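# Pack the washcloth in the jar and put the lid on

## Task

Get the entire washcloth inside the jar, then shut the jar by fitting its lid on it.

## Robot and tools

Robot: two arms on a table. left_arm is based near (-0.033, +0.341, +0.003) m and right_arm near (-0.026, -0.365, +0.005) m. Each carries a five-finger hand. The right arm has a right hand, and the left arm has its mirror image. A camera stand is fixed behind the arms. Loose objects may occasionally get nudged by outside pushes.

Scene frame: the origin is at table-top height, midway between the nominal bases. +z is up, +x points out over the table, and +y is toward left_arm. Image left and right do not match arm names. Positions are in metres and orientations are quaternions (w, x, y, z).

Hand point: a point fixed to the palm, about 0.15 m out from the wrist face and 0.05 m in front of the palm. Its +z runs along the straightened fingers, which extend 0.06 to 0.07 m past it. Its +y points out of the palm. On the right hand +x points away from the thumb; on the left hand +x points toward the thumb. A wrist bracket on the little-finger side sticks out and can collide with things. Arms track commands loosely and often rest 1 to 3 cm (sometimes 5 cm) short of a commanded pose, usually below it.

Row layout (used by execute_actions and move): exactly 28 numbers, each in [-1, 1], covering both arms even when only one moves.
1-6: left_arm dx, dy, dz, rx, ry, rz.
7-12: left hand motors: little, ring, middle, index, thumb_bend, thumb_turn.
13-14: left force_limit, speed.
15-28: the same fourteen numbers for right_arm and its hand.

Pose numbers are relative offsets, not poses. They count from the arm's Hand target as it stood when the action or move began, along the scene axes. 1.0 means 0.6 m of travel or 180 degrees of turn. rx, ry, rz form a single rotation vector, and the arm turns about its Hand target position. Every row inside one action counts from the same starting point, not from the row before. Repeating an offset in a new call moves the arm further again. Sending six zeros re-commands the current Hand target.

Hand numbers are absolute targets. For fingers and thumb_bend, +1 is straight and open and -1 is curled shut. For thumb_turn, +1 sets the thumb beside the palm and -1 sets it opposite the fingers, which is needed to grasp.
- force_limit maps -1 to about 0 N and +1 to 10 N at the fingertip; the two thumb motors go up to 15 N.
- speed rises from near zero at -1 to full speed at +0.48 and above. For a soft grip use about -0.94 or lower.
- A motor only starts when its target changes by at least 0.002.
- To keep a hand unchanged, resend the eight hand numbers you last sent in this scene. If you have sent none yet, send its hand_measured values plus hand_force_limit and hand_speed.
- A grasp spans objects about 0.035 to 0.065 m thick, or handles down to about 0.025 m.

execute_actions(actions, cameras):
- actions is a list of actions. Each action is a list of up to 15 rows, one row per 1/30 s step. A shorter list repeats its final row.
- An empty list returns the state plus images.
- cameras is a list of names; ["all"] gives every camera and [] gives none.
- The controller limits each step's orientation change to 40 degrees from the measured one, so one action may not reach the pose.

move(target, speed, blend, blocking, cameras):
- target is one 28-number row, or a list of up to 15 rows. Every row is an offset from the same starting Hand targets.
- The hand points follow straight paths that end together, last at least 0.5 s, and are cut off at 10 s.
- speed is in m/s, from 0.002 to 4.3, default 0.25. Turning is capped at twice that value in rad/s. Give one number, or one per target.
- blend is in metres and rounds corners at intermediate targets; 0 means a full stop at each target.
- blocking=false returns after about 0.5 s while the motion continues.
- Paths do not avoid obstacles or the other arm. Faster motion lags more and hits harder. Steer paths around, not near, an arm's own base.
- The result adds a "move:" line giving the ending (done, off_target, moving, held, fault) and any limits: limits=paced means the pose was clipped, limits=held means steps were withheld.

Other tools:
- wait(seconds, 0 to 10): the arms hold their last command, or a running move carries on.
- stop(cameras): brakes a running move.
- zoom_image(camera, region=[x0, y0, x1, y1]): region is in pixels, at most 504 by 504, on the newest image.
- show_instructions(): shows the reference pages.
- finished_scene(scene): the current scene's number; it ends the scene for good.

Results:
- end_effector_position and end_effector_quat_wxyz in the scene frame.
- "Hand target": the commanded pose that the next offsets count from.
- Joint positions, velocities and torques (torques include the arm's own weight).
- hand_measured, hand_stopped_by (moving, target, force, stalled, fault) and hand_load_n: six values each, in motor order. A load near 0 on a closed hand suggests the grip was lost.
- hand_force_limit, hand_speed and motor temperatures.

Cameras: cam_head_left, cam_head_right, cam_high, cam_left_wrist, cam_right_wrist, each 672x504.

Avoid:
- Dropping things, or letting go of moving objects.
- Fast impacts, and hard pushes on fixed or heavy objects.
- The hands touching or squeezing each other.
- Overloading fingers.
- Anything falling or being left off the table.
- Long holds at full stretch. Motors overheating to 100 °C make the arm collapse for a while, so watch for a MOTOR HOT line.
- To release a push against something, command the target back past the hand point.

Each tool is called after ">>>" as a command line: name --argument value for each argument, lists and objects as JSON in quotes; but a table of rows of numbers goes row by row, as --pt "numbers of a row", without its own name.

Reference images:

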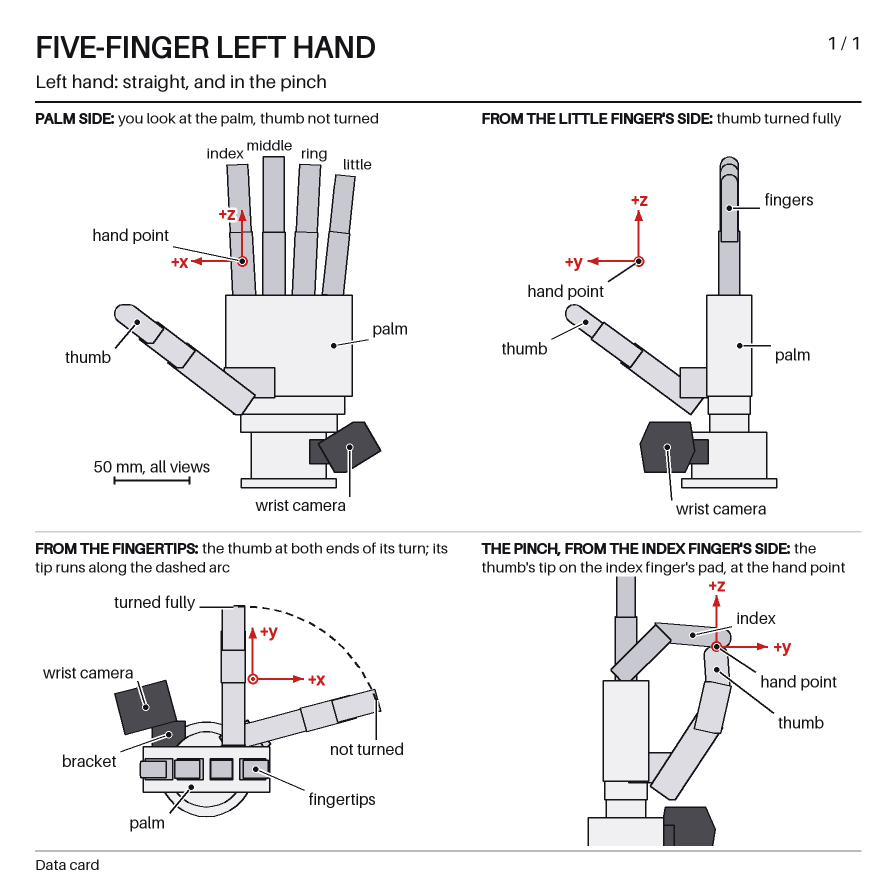

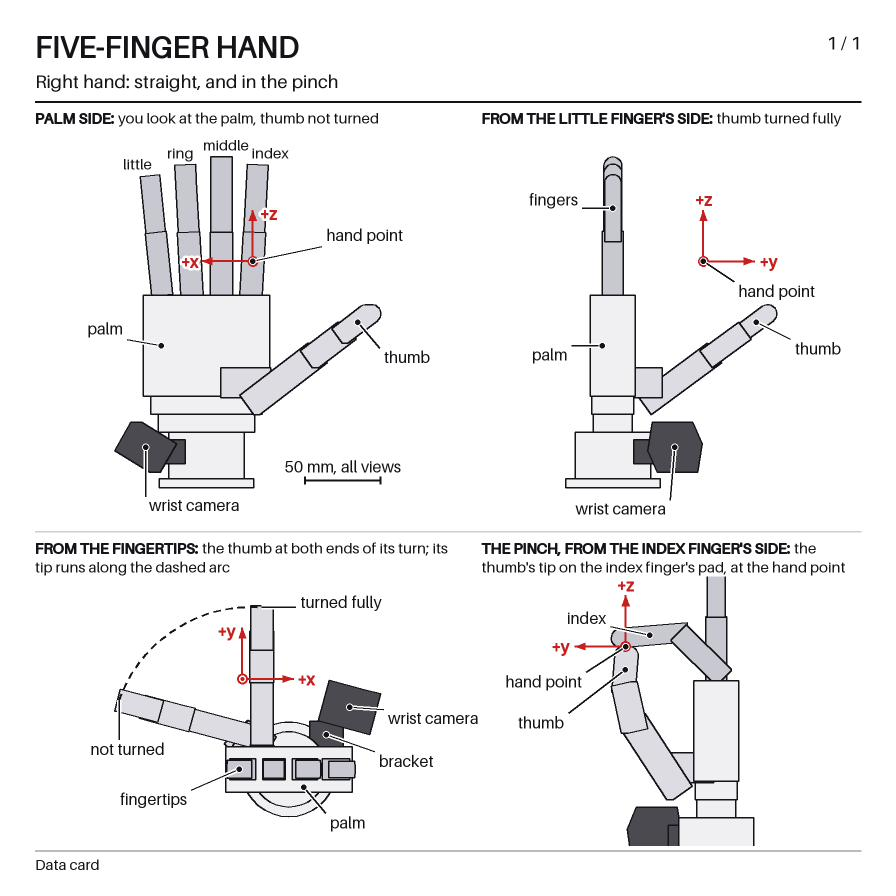

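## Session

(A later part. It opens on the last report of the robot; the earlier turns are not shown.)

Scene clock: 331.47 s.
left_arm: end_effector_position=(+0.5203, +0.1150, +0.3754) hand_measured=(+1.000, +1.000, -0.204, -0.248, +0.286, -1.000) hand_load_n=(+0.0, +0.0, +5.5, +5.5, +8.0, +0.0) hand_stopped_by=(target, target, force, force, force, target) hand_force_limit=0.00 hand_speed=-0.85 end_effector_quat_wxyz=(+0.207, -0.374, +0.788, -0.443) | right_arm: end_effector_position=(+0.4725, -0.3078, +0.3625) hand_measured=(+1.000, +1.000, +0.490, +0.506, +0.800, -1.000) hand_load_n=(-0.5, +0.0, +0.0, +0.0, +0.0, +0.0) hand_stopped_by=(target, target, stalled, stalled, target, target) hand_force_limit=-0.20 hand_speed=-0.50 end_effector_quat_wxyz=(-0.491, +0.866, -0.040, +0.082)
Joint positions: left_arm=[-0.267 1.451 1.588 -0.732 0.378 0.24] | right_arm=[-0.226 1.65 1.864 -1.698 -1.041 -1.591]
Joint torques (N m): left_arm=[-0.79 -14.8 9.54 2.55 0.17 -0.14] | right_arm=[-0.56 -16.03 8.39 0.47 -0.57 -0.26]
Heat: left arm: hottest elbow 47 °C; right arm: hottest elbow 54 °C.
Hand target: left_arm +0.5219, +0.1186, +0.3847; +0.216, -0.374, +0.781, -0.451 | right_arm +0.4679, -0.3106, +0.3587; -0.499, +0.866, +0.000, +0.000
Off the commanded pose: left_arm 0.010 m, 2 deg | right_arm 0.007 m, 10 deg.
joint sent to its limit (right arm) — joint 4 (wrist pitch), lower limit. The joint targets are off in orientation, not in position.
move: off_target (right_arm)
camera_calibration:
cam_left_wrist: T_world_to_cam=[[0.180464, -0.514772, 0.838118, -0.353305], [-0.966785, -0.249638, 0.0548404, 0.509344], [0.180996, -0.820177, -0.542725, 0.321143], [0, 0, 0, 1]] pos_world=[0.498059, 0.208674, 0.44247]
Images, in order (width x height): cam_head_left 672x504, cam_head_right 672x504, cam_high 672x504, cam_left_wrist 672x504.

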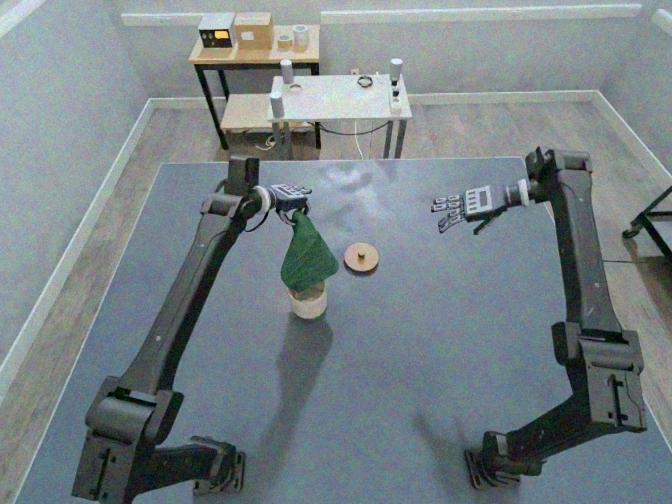

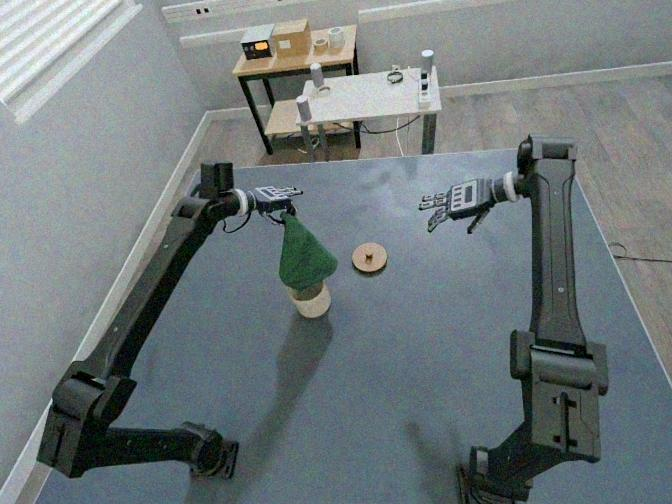

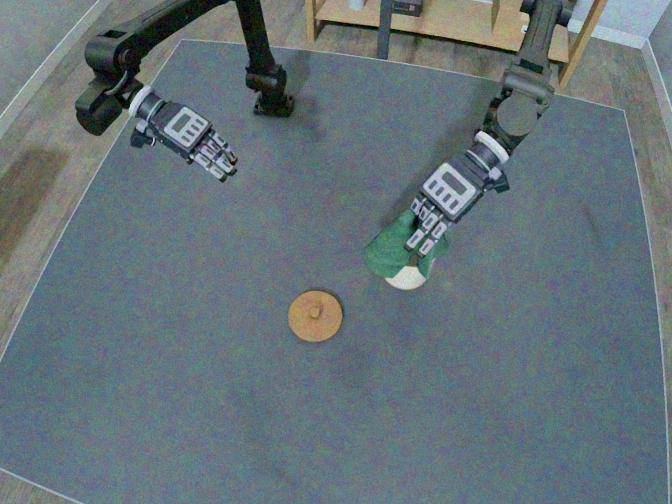

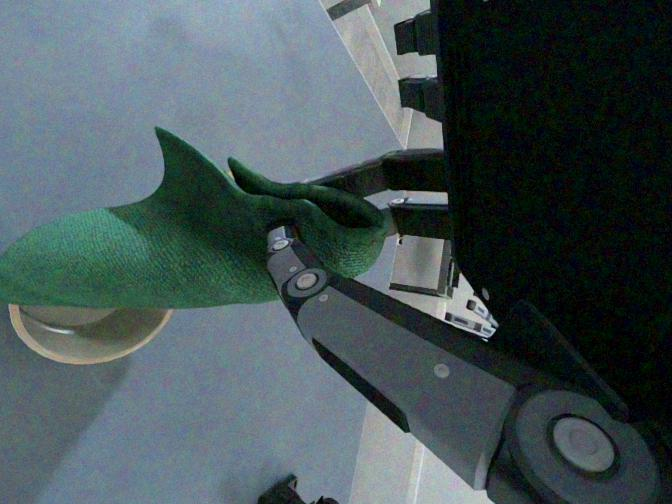

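>>> move --pt "0 0 -0.05 0 0 0 1 1 -0.6 -0.6 -0.3 -1 0.0 -0.85 0 0 0 0 0 0 1 1 0.6 0.6 0.8 -1 -0.2 -0.5" --pt "-0.06 0.03 -0.14 0 0 0 1 1 -0.6 -0.6 -0.3 -1 0.0 -0.85 0 0 0 0 0 0 1 1 0.6 0.6 0.8 -1 -0.2 -0.5" --speed 0.08 --blend '[0.01,0]' --cameras '["cam_head_left","cam_head_right","cam_high","cam_left_wrist"]'

>>> zoom_image --camera "cam_head_left" --region '[200, 170, 380, 350]'

>>> zoom_image --camera "cam_high" --region '[350, 150, 510, 310]'

>>> zoom_image --camera "cam_head_right" --region '[200, 170, 380, 350]'

Scene clock: 342.63 s.
left_arm: end_effector_position=(+0.4837, +0.1328, +0.2926) hand_measured=(+1.000, +1.000, -0.204, -0.248, +0.286, -1.000) hand_load_n=(+0.0, +0.0, +6.0, +5.0, +8.0, +0.0) hand_stopped_by=(target, target, force, force, force, target) hand_force_limit=0.00 hand_speed=-0.85 end_effector_quat_wxyz=(+0.205, -0.379, +0.785, -0.445) | right_arm: end_effector_position=(+0.4725, -0.3078, +0.3625) hand_measured=(+1.000, +1.000, +0.490, +0.506, +0.800, -1.000) hand_load_n=(+0.0, +0.0, +0.0, +0.0, +0.0, +0.0) hand_stopped_by=(target, target, stalled, stalled, target, target) hand_force_limit=-0.20 hand_speed=-0.50 end_effector_quat_wxyz=(-0.491, +0.866, -0.040, +0.082)
Joint positions: left_arm=[-0.246 1.343 1.261 -0.518 0.395 0.24] | right_arm=[-0.226 1.65 1.864 -1.698 -1.041 -1.591]
Joint torques (N m): left_arm=[-0.56 -12.98 9.48 2.44 0.17 -0.02] | right_arm=[-0.62 -16.09 8.39 0.47 -0.57 -0.26]
Heat: left arm: hottest elbow 48 °C; right arm: hottest elbow 53 °C.
Hand target: left_arm +0.4859, +0.1367, +0.3005; +0.216, -0.374, +0.781, -0.451 | right_arm +0.4679, -0.3106, +0.3587; -0.499, +0.866, +0.000, +0.000
Off the commanded pose: left_arm 0.009 m, 2 deg | right_arm 0.007 m, 10 deg.
joint sent to its limit (right arm) — joint 4 (wrist pitch), lower limit. The joint targets are off in orientation, not in position.
move: off_target (right_arm)
camera_calibration:
cam_left_wrist: T_world_to_cam=[[0.188799, -0.50652, 0.841304, -0.27428], [-0.964745, -0.255635, 0.0625923, 0.480491], [0.183362, -0.823461, -0.536927, 0.294957], [0, 0, 0, 1]] pos_world=[0.461251, 0.226788, 0.359048]
Images, in order (width x height): cam_head_left 672x504, cam_head_right 672x504, cam_high 672x504, cam_left_wrist 672x504.

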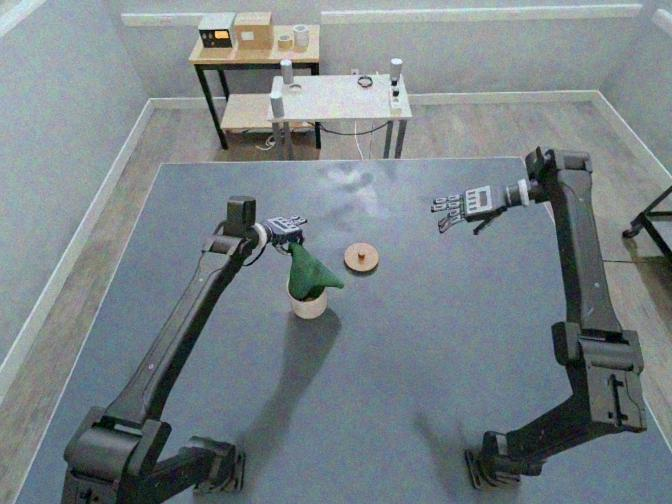

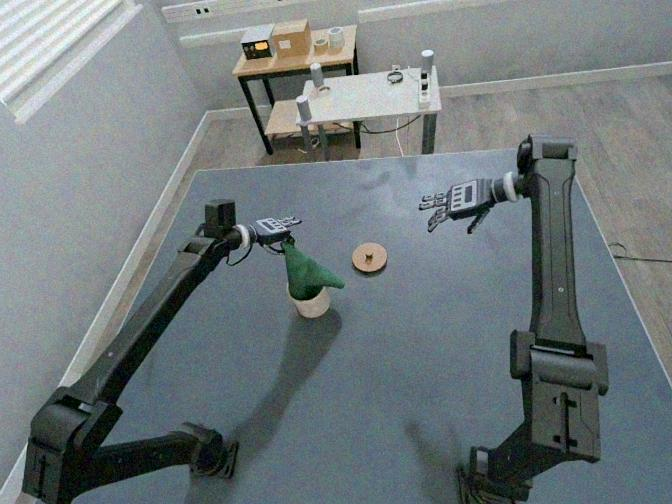

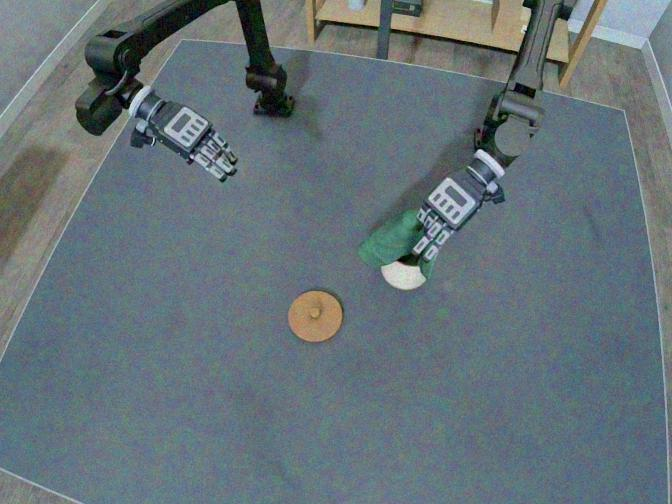

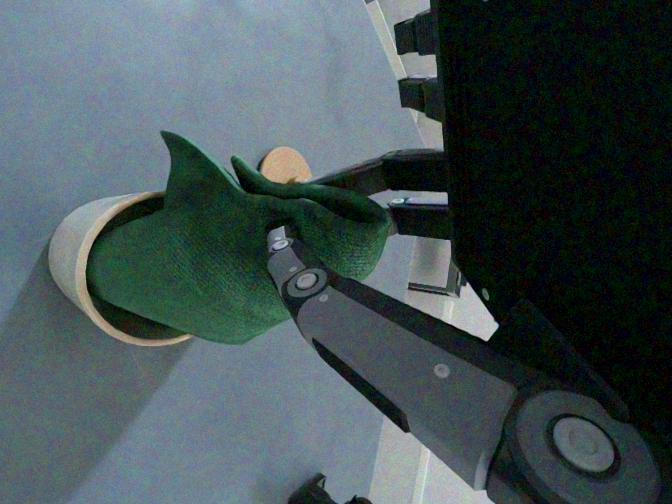

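Scaled by 2.800 from the camera's 672x504 image, which has a finer 960x720 frame.

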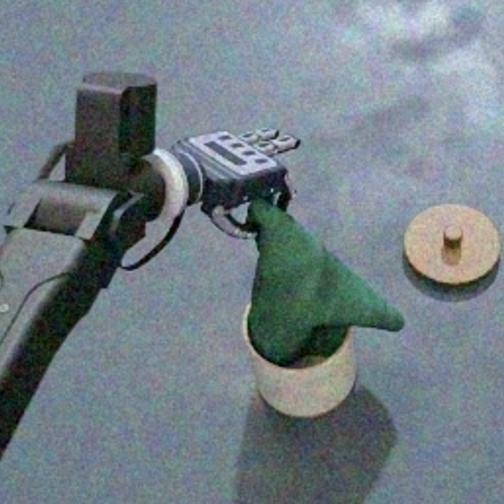

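Scaled by 3.150 from the camera's 672x504 image, which has a finer 960x720 frame.

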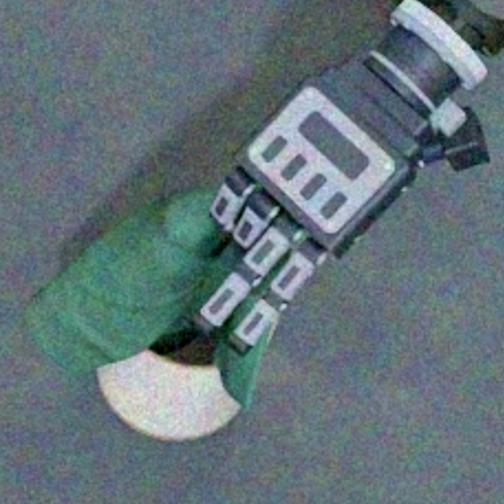

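Scaled by 2.800 from the camera's 672x504 image, which has a finer 960x720 frame.

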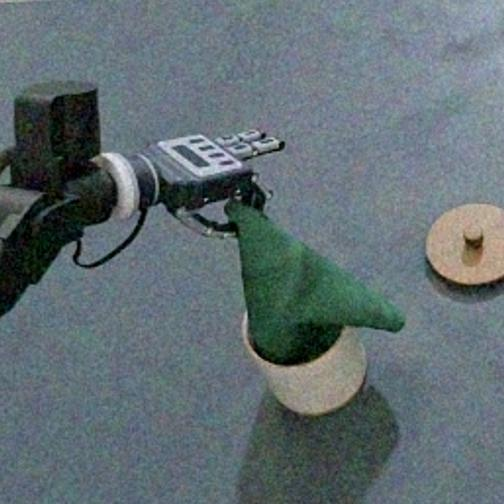

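>>> move --pt "-0.01 0.09 0.02 0 0 0 1 1 -0.6 -0.6 -0.3 -1 0.0 -0.85 0 0 0 0 0 0 1 1 0.6 0.6 0.8 -1 -0.2 -0.5" --speed 0.08 --cameras '["cam_head_left","cam_head_right","cam_high","cam_left_wrist"]'

>>> zoom_image --camera "cam_head_left" --region '[200, 170, 380, 350]'

>>> zoom_image --camera "cam_high" --region '[350, 150, 510, 310]'

Scene clock: 346.93 s.
left_arm: end_effector_position=(+0.4828, +0.1870, +0.3077) hand_measured=(+1.000, +1.000, -0.204, -0.248, +0.286, -1.000) hand_load_n=(+0.0, +0.0, +5.5, +5.0, +8.0, +0.0) hand_stopped_by=(target, target, force, force, force, target) hand_force_limit=0.00 hand_speed=-0.85 end_effector_quat_wxyz=(+0.211, -0.380, +0.779, -0.452) | right_arm: end_effector_position=(+0.4725, -0.3078, +0.3625) hand_measured=(+1.000, +1.000, +0.490, +0.506, +0.800, -1.000) hand_load_n=(+0.0, +0.0, +0.0, +0.0, +0.0, +0.0) hand_stopped_by=(target, target, stalled, stalled, target, target) hand_force_limit=-0.20 hand_speed=-0.50 end_effector_quat_wxyz=(-0.491, +0.866, -0.040, +0.082)
Joint positions: left_arm=[-0.123 1.307 1.261 -0.562 0.496 0.303] | right_arm=[-0.226 1.65 1.864 -1.698 -1.041 -1.591]
Joint torques (N m): left_arm=[-0.85 -12.34 9.62 1.4 0.23 0.1] | right_arm=[-0.62 -16.09 8.38 0.49 -0.57 -0.26]
Heat: left arm: hottest elbow 48 °C; right arm: hottest elbow 52 °C.
Hand target: left_arm +0.4798, +0.1905, +0.3126; +0.216, -0.374, +0.781, -0.451 | right_arm +0.4679, -0.3106, +0.3587; -0.499, +0.866, +0.000, +0.000
Off the commanded pose: left_arm 0.007 m, 1 deg | right_arm 0.007 m, 10 deg.
joint sent to its limit (right arm) — joint 4 (wrist pitch), lower limit. The joint targets are off in orientation, not in position.
move: off_target (right_arm)
camera_calibration:
cam_left_wrist: T_world_to_cam=[[0.179074, -0.493819, 0.850926, -0.259943], [-0.963478, -0.263061, 0.0500972, 0.497013], [0.199107, -0.828819, -0.522891, 0.336895], [0, 0, 0, 1]] pos_world=[0.458332, 0.281606, 0.372453]
Images, in order (width x height): cam_head_left 672x504, cam_head_right 672x504, cam_high 672x504, cam_left_wrist 672x504.

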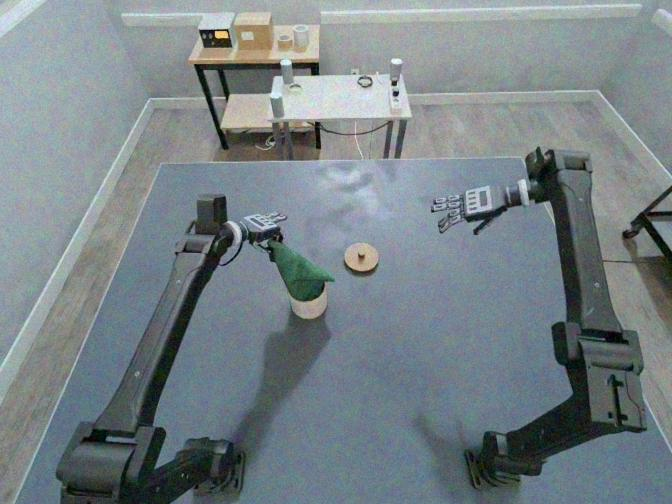

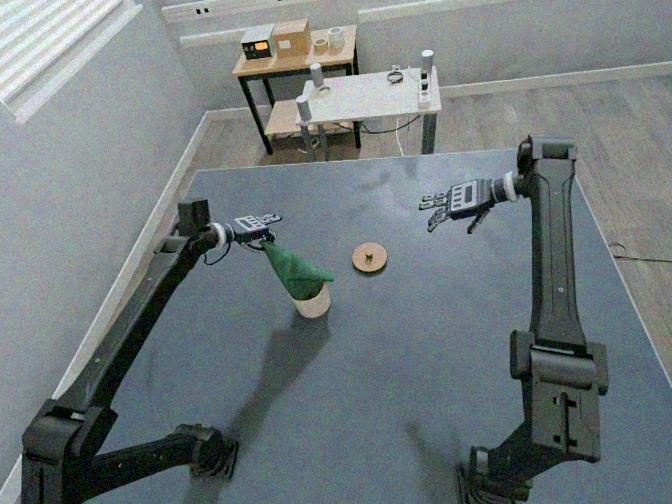

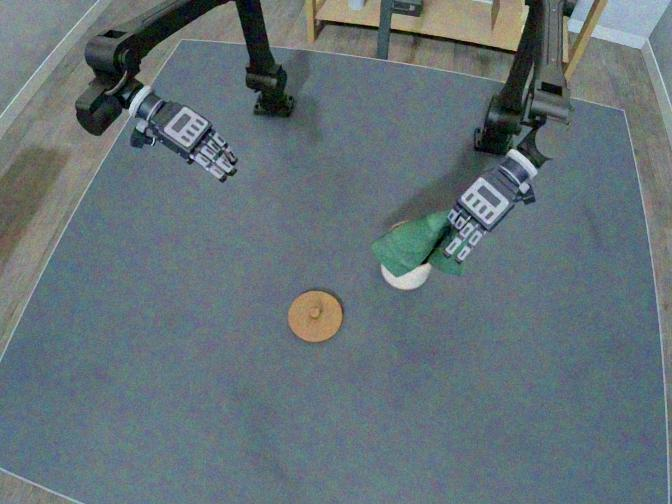

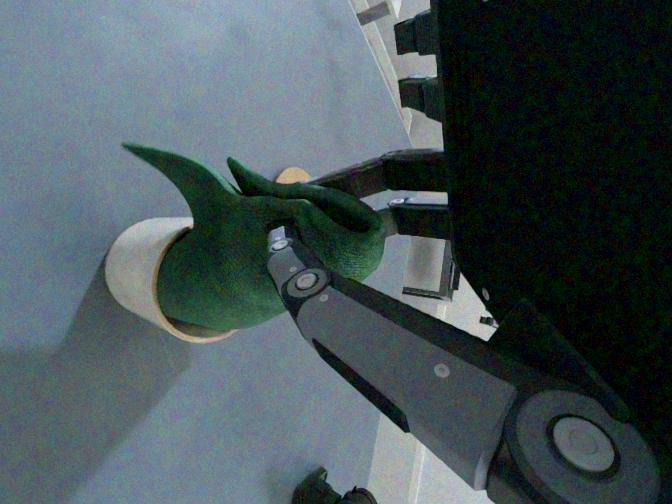

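Scaled by 2.800 from the camera's 672x504 image, which has a finer 960x720 frame.

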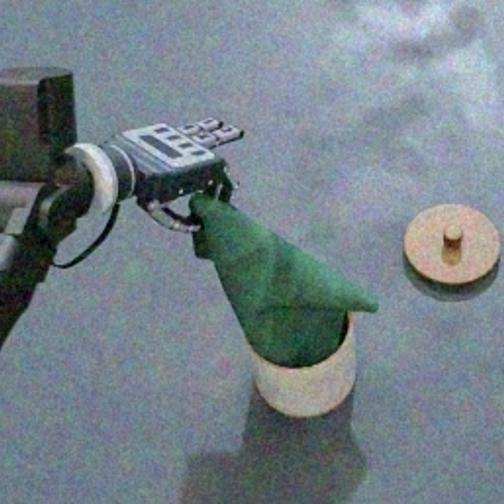

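Scaled by 3.150 from the camera's 672x504 image, which has a finer 960x720 frame.

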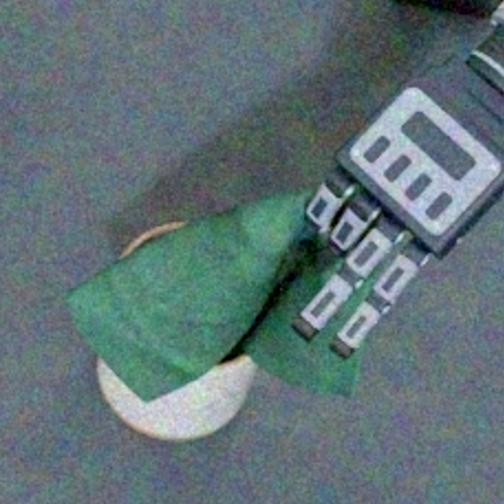

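>>> move --pt "-0.06 0.05 0.02 0 0 0 1 1 -0.6 -0.6 -0.3 -1 0.0 -0.85 0 0 0 0 0 0 1 1 0.6 0.6 0.8 -1 -0.2 -0.5" --speed 0.08 --cameras '["cam_head_left","cam_head_right","cam_high","cam_left_wrist"]'

>>> zoom_image --camera "cam_head_left" --region '[200, 170, 380, 350]'

>>> zoom_image --camera "cam_high" --region '[350, 150, 510, 310]'

Scene clock: 353.93 s.
left_arm: end_effector_position=(+0.4474, +0.2165, +0.3240) hand_measured=(+1.000, +1.000, -0.204, -0.248, +0.286, -1.000) hand_load_n=(+0.0, +0.0, +5.5, +5.0, +8.0, +0.0) hand_stopped_by=(target, target, force, force, force, target) hand_force_limit=0.00 hand_speed=-0.85 end_effector_quat_wxyz=(+0.213, -0.377, +0.779, -0.454) | right_arm: end_effector_position=(+0.4725, -0.3078, +0.3625) hand_measured=(+1.000, +1.000, +0.490, +0.506, +0.800, -1.000) hand_load_n=(+0.0, +0.0, +0.0, +0.0, -0.5, +0.5) hand_stopped_by=(target, target, stalled, stalled, target, target) hand_force_limit=-0.20 hand_speed=-0.50 end_effector_quat_wxyz=(-0.491, +0.866, -0.040, +0.082)
Joint positions: left_arm=[-0.056 1.207 1.218 -0.634 0.552 0.348] | right_arm=[-0.226 1.65 1.864 -1.698 -1.041 -1.591]
Joint torques (N m): left_arm=[-0.5 -10.52 9.33 1.33 0.26 0.09] | right_arm=[-0.56 -16.09 8.38 0.46 -0.57 -0.26]
Heat: left arm: hottest elbow 48 °C; right arm: hottest elbow 51 °C.
Hand target: left_arm +0.4439, +0.2206, +0.3246; +0.216, -0.374, +0.781, -0.451 | right_arm +0.4679, -0.3106, +0.3587; -0.499, +0.866, +0.000, +0.000
Off the commanded pose: left_arm 0.005 m, 1 deg | right_arm 0.007 m, 10 deg.
joint sent to its limit (right arm) — joint 4 (wrist pitch), lower limit. The joint targets are off in orientation, not in position.
move: off_target (right_arm)
camera_calibration:
cam_left_wrist: T_world_to_cam=[[0.171888, -0.493667, 0.852495, -0.250177], [-0.9643, -0.261278, 0.0431289, 0.4721], [0.201447, -0.829474, -0.520954, 0.375368], [0, 0, 0, 1]] pos_world=[0.422632, 0.311203, 0.388463]
Images, in order (width x height): cam_head_left 672x504, cam_head_right 672x504, cam_high 672x504, cam_left_wrist 672x504.

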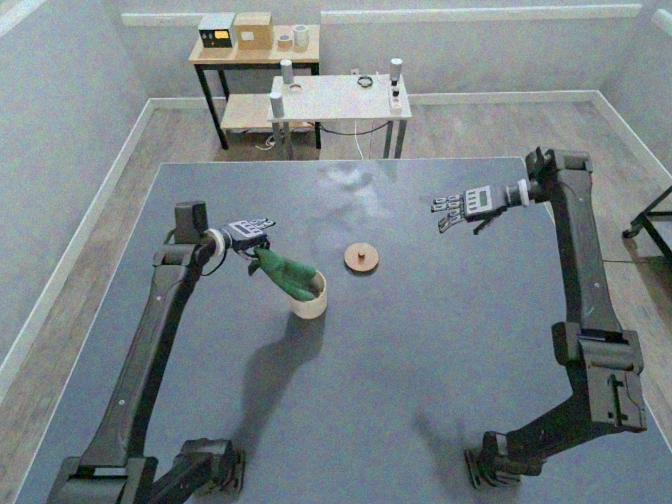

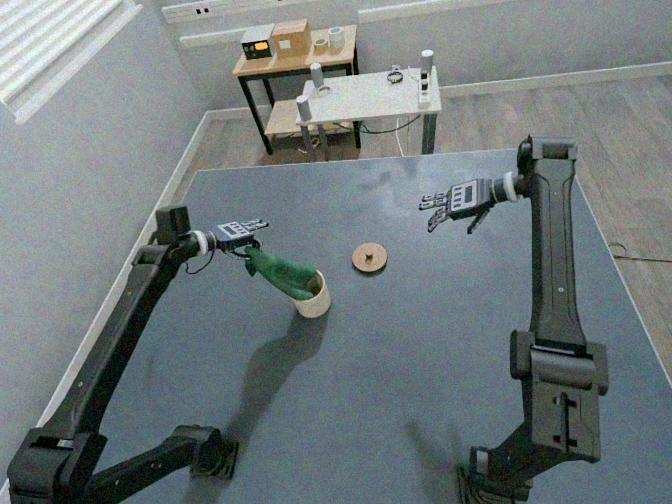

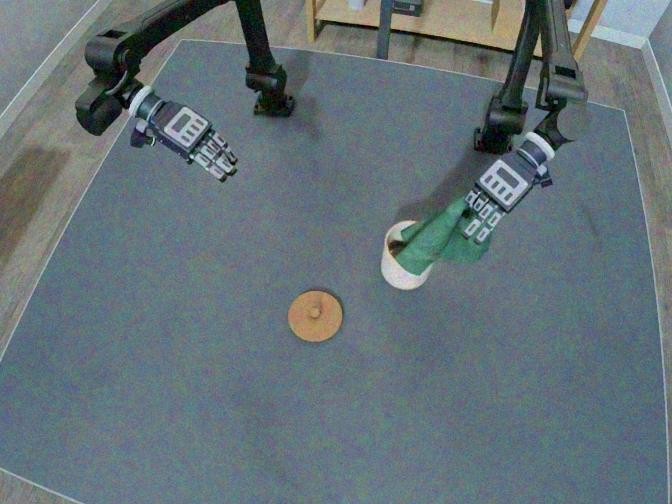

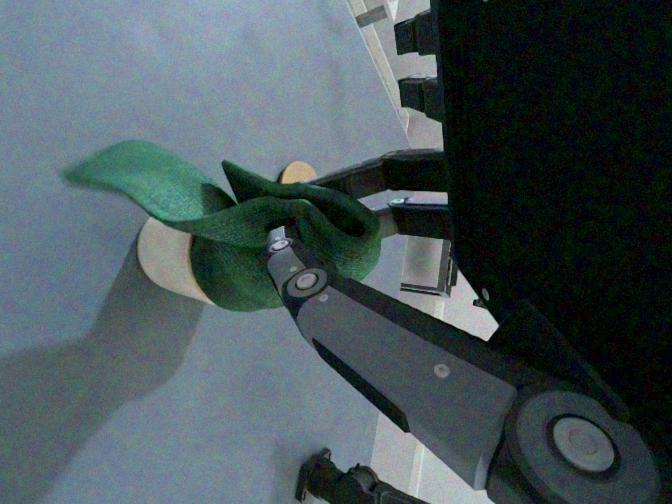

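Scaled by 2.800 from the camera's 672x504 image, which has a finer 960x720 frame.

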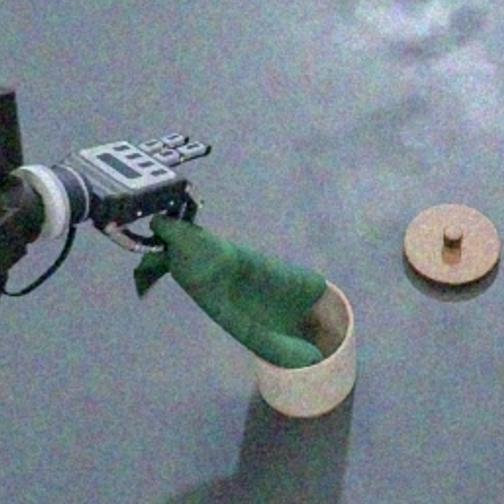

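Scaled by 3.150 from the camera's 672x504 image, which has a finer 960x720 frame.

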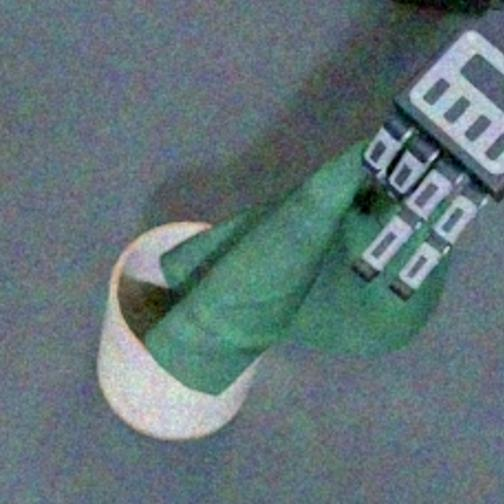

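>>> move --pt "0.015 -0.125 -0.19 0 0 0 1 1 -0.6 -0.6 -0.3 -1 0.0 -0.85 0 0 0 0 0 0 1 1 0.6 0.6 0.8 -1 -0.2 -0.5" --speed 0.08 --cameras '["cam_head_left","cam_head_right","cam_high","cam_left_wrist"]'

>>> zoom_image --camera "cam_head_left" --region '[200, 170, 380, 350]'

>>> zoom_image --camera "cam_high" --region '[350, 150, 510, 310]'

Scene clock: 362.63 s.
left_arm: end_effector_position=(+0.4502, +0.1505, +0.2161) hand_measured=(+1.000, +1.000, -0.204, -0.248, +0.286, -1.000) hand_load_n=(+0.0, +0.0, +6.0, +5.5, +8.0, +0.0) hand_stopped_by=(target, target, force, force, force, target) hand_force_limit=0.00 hand_speed=-0.85 end_effector_quat_wxyz=(+0.221, -0.369, +0.783, -0.449) | right_arm: end_effector_position=(+0.4725, -0.3078, +0.3625) hand_measured=(+1.000, +1.000, +0.490, +0.506, +0.800, -1.000) hand_load_n=(+0.0, +0.0, +0.0, +0.0, +0.0, +0.0) hand_stopped_by=(target, target, stalled, stalled, target, target) hand_force_limit=-0.20 hand_speed=-0.50 end_effector_quat_wxyz=(-0.491, +0.866, -0.040, +0.082)
Joint positions: left_arm=[-0.227 1.269 0.979 -0.283 0.403 0.265] | right_arm=[-0.226 1.65 1.864 -1.698 -1.041 -1.591]
Joint torques (N m): left_arm=[-1.61 -8.88 9.16 2.54 0.01 -0.26] | right_arm=[-0.56 -16.03 8.4 0.46 -0.57 -0.26]
Motor temperatures (°C): left_arm=[27 31 48 30 32 26] | right_arm=[33 34 50 29 29 27]
Heat: left arm: hottest elbow 48 °C; right arm: hottest elbow 50 °C.
Hand target: left_arm +0.4529, +0.1456, +0.2105; +0.216, -0.374, +0.781, -0.451 | right_arm +0.4679, -0.3106, +0.3587; -0.499, +0.866, +0.000, +0.000
Off the commanded pose: left_arm 0.008 m, 1 deg | right_arm 0.007 m, 10 deg.
joint sent to its limit (right arm) — joint 4 (wrist pitch), lower limit. The joint targets are off in orientation, not in position.
move: off_target (right_arm)
camera_calibration:
cam_left_wrist: T_world_to_cam=[[0.15602, -0.512315, 0.844507, -0.179684], [-0.966598, -0.255195, 0.023764, 0.46659], [0.203339, -0.820006, -0.535018, 0.264593], [0, 0, 0, 1]] pos_world=[0.425237, 0.243984, 0.282218]
Images, in order (width x height): cam_head_left 672x504, cam_head_right 672x504, cam_high 672x504, cam_left_wrist 672x504.

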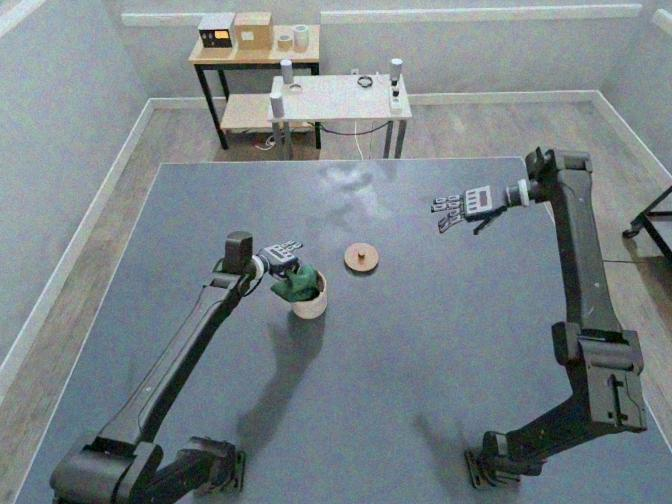

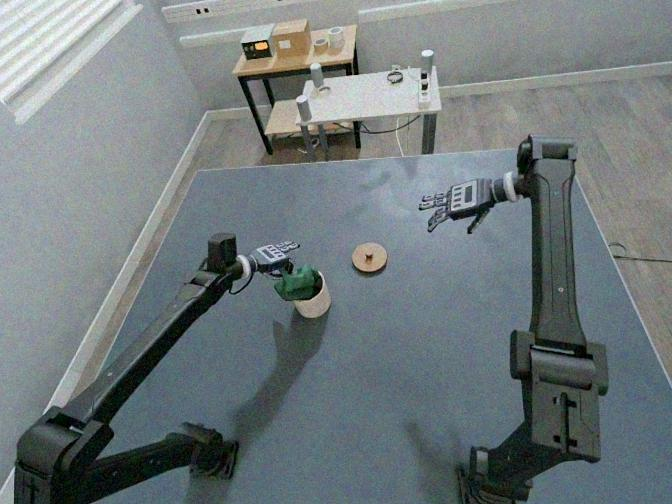

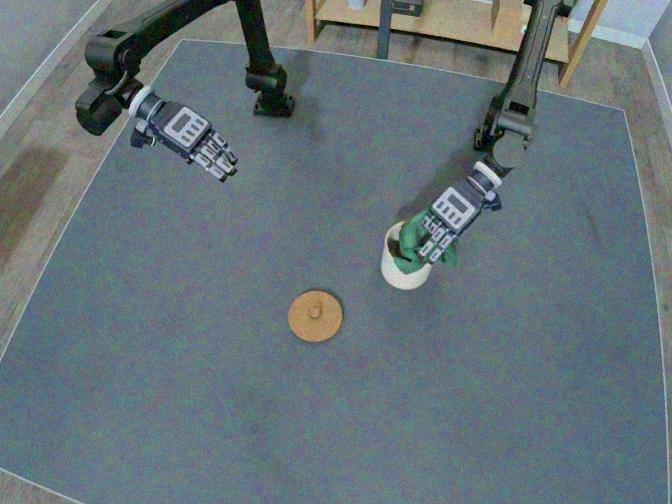

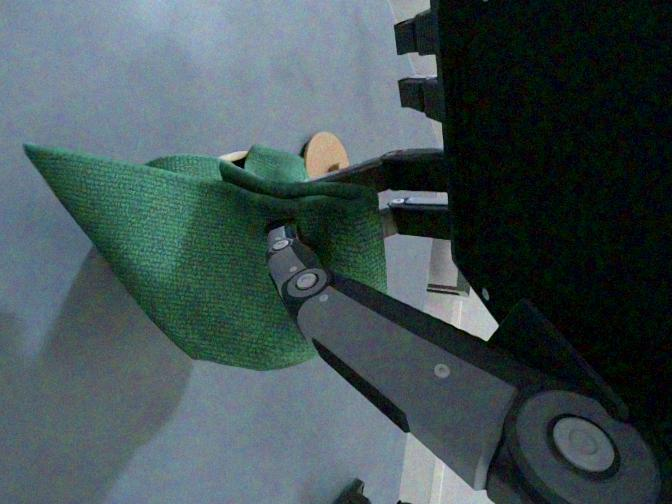

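Scaled by 2.800 from the camera's 672x504 image, which has a finer 960x720 frame.

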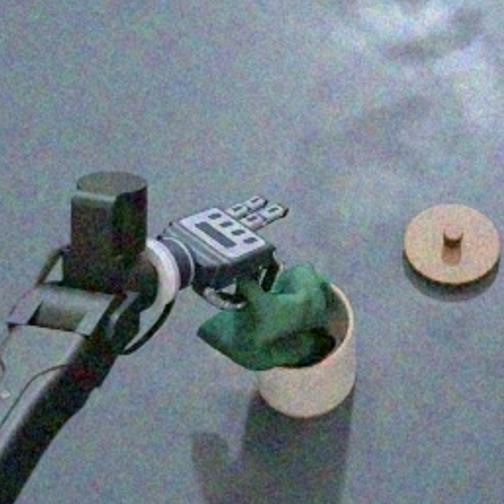

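Scaled by 3.150 from the camera's 672x504 image, which has a finer 960x720 frame.

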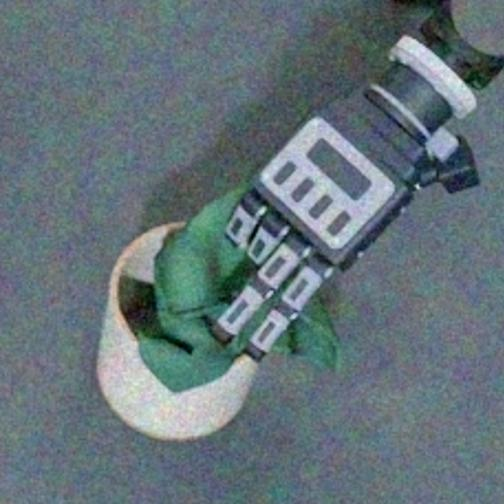

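>>> move --pt "0.0 0.0 0.10 0 0 0 1 1 -0.6 -0.6 -0.3 -1 0.0 -0.85 0 0 0 0 0 0 1 1 0.6 0.6 0.8 -1 -0.2 -0.5" --pt "0.08 -0.11 0.10 0 0 0 1 1 -0.6 -0.6 -0.3 -1 0.0 -0.85 0 0 0 0 0 0 1 1 0.6 0.6 0.8 -1 -0.2 -0.5" --speed 0.08 --blend '[0.015,0]' --cameras '["cam_head_left","cam_head_right","cam_high","cam_left_wrist"]'

>>> zoom_image --camera "cam_head_left" --region '[200, 170, 380, 350]'

>>> zoom_image --camera "cam_high" --region '[350, 150, 510, 310]'

Scene clock: 370.20 s.
left_arm: end_effector_position=(+0.4842, +0.0897, +0.2512) hand_measured=(+1.000, +1.000, -0.204, -0.248, +0.286, -1.000) hand_load_n=(+0.0, +0.0, +5.5, +5.0, +8.0, +0.0) hand_stopped_by=(target, target, force, force, force, target) hand_force_limit=0.00 hand_speed=-0.85 end_effector_quat_wxyz=(+0.207, -0.376, +0.791, -0.436) | right_arm: end_effector_position=(+0.4725, -0.3078, +0.3625) hand_measured=(+1.000, +1.000, +0.490, +0.506, +0.800, -1.000) hand_load_n=(+0.0, +0.0, +0.0, +0.0, +0.0, +0.0) hand_stopped_by=(target, target, stalled, stalled, target, target) hand_force_limit=-0.20 hand_speed=-0.50 end_effector_quat_wxyz=(-0.491, +0.866, -0.040, +0.082)
Joint positions: left_arm=[-0.344 1.391 1.204 -0.407 0.306 0.199] | right_arm=[-0.226 1.65 1.864 -1.698 -1.041 -1.591]
Joint torques (N m): left_arm=[-1.55 -10.99 13.26 2.37 -0.02 -0.26] | right_arm=[-0.56 -16.15 8.4 0.47 -0.57 -0.26]
Heat: left arm: hottest elbow 47 °C; right arm: hottest elbow 50 °C.
Hand target: left_arm +0.5008, +0.0796, +0.2704; +0.216, -0.374, +0.781, -0.451 | right_arm +0.4679, -0.3106, +0.3587; -0.499, +0.866, +0.000, +0.000
Off the commanded pose: left_arm 0.027 m, 2 deg | right_arm 0.007 m, 10 deg.
joint sent to its limit (right arm) — joint 4 (wrist pitch), lower limit. The joint targets are off in orientation, not in position.
move: off_target (left_arm, right_arm)
camera_calibration:
cam_left_wrist: T_world_to_cam=[[0.189924, -0.523899, 0.830337, -0.257481], [-0.965201, -0.254487, 0.0602038, 0.473155], [0.179769, -0.812876, -0.554, 0.242176], [0, 0, 0, 1]] pos_world=[0.462056, 0.182377, 0.319476]
Images, in order (width x height): cam_head_left 672x504, cam_head_right 672x504, cam_high 672x504, cam_left_wrist 672x504.

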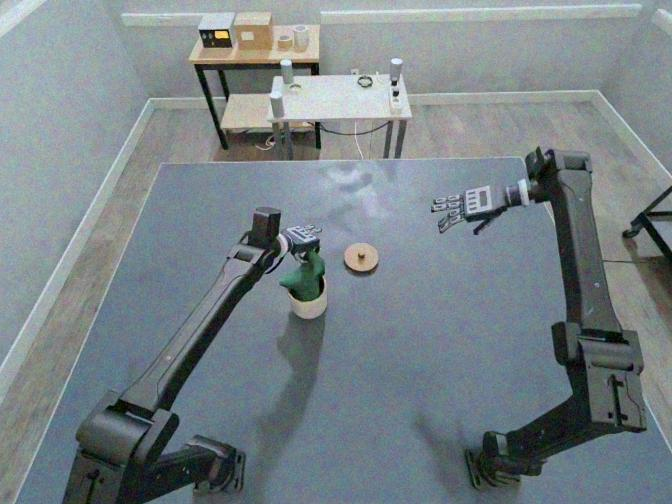

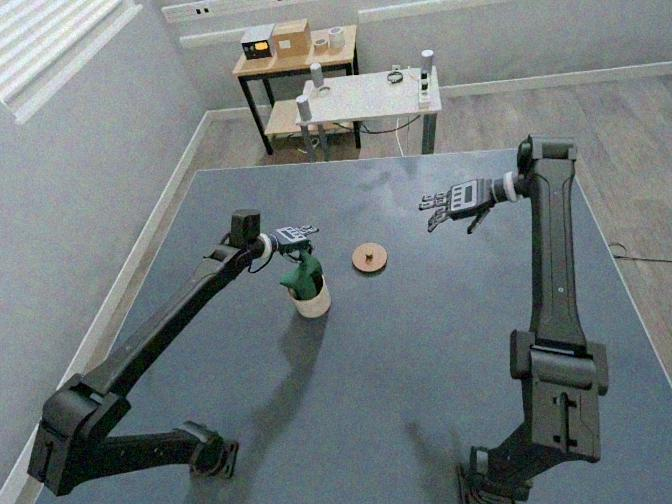

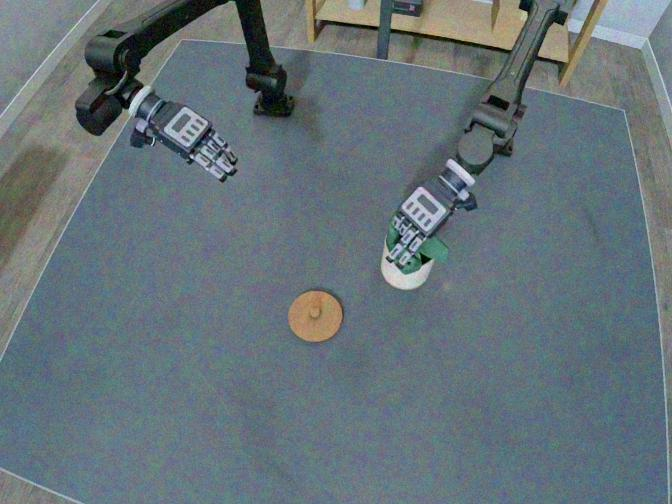

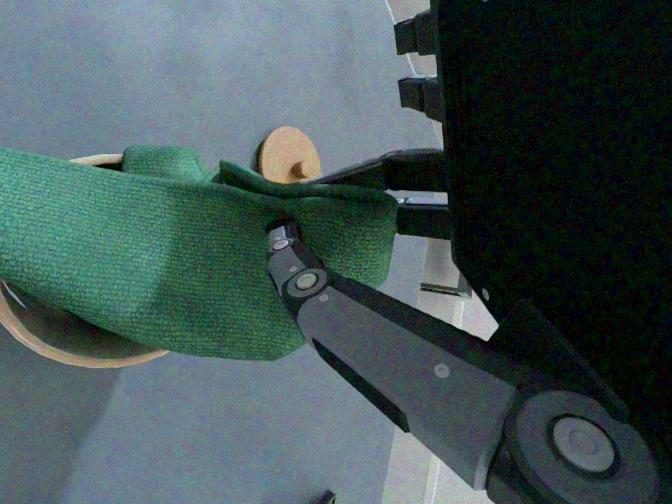

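Scaled by 2.800 from the camera's 672x504 image, which has a finer 960x720 frame.

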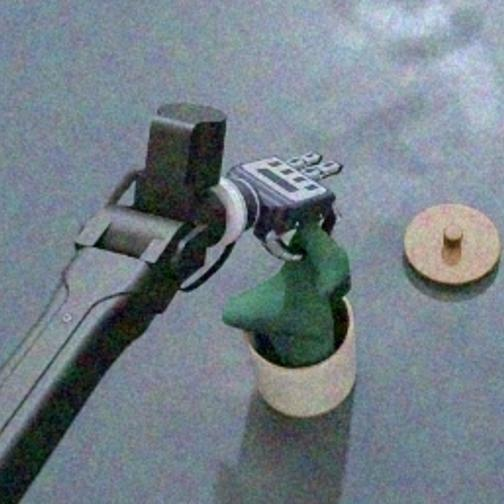

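Scaled by 3.150 from the camera's 672x504 image, which has a finer 960x720 frame.

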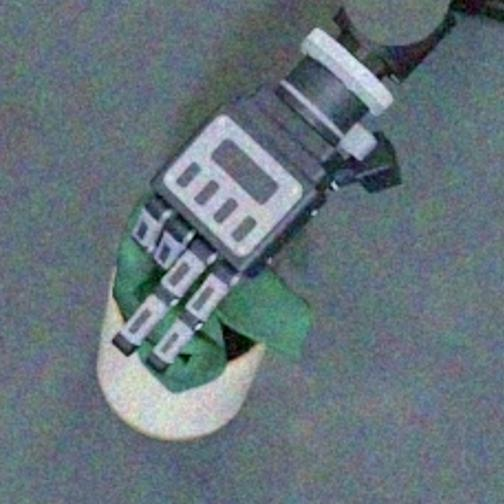

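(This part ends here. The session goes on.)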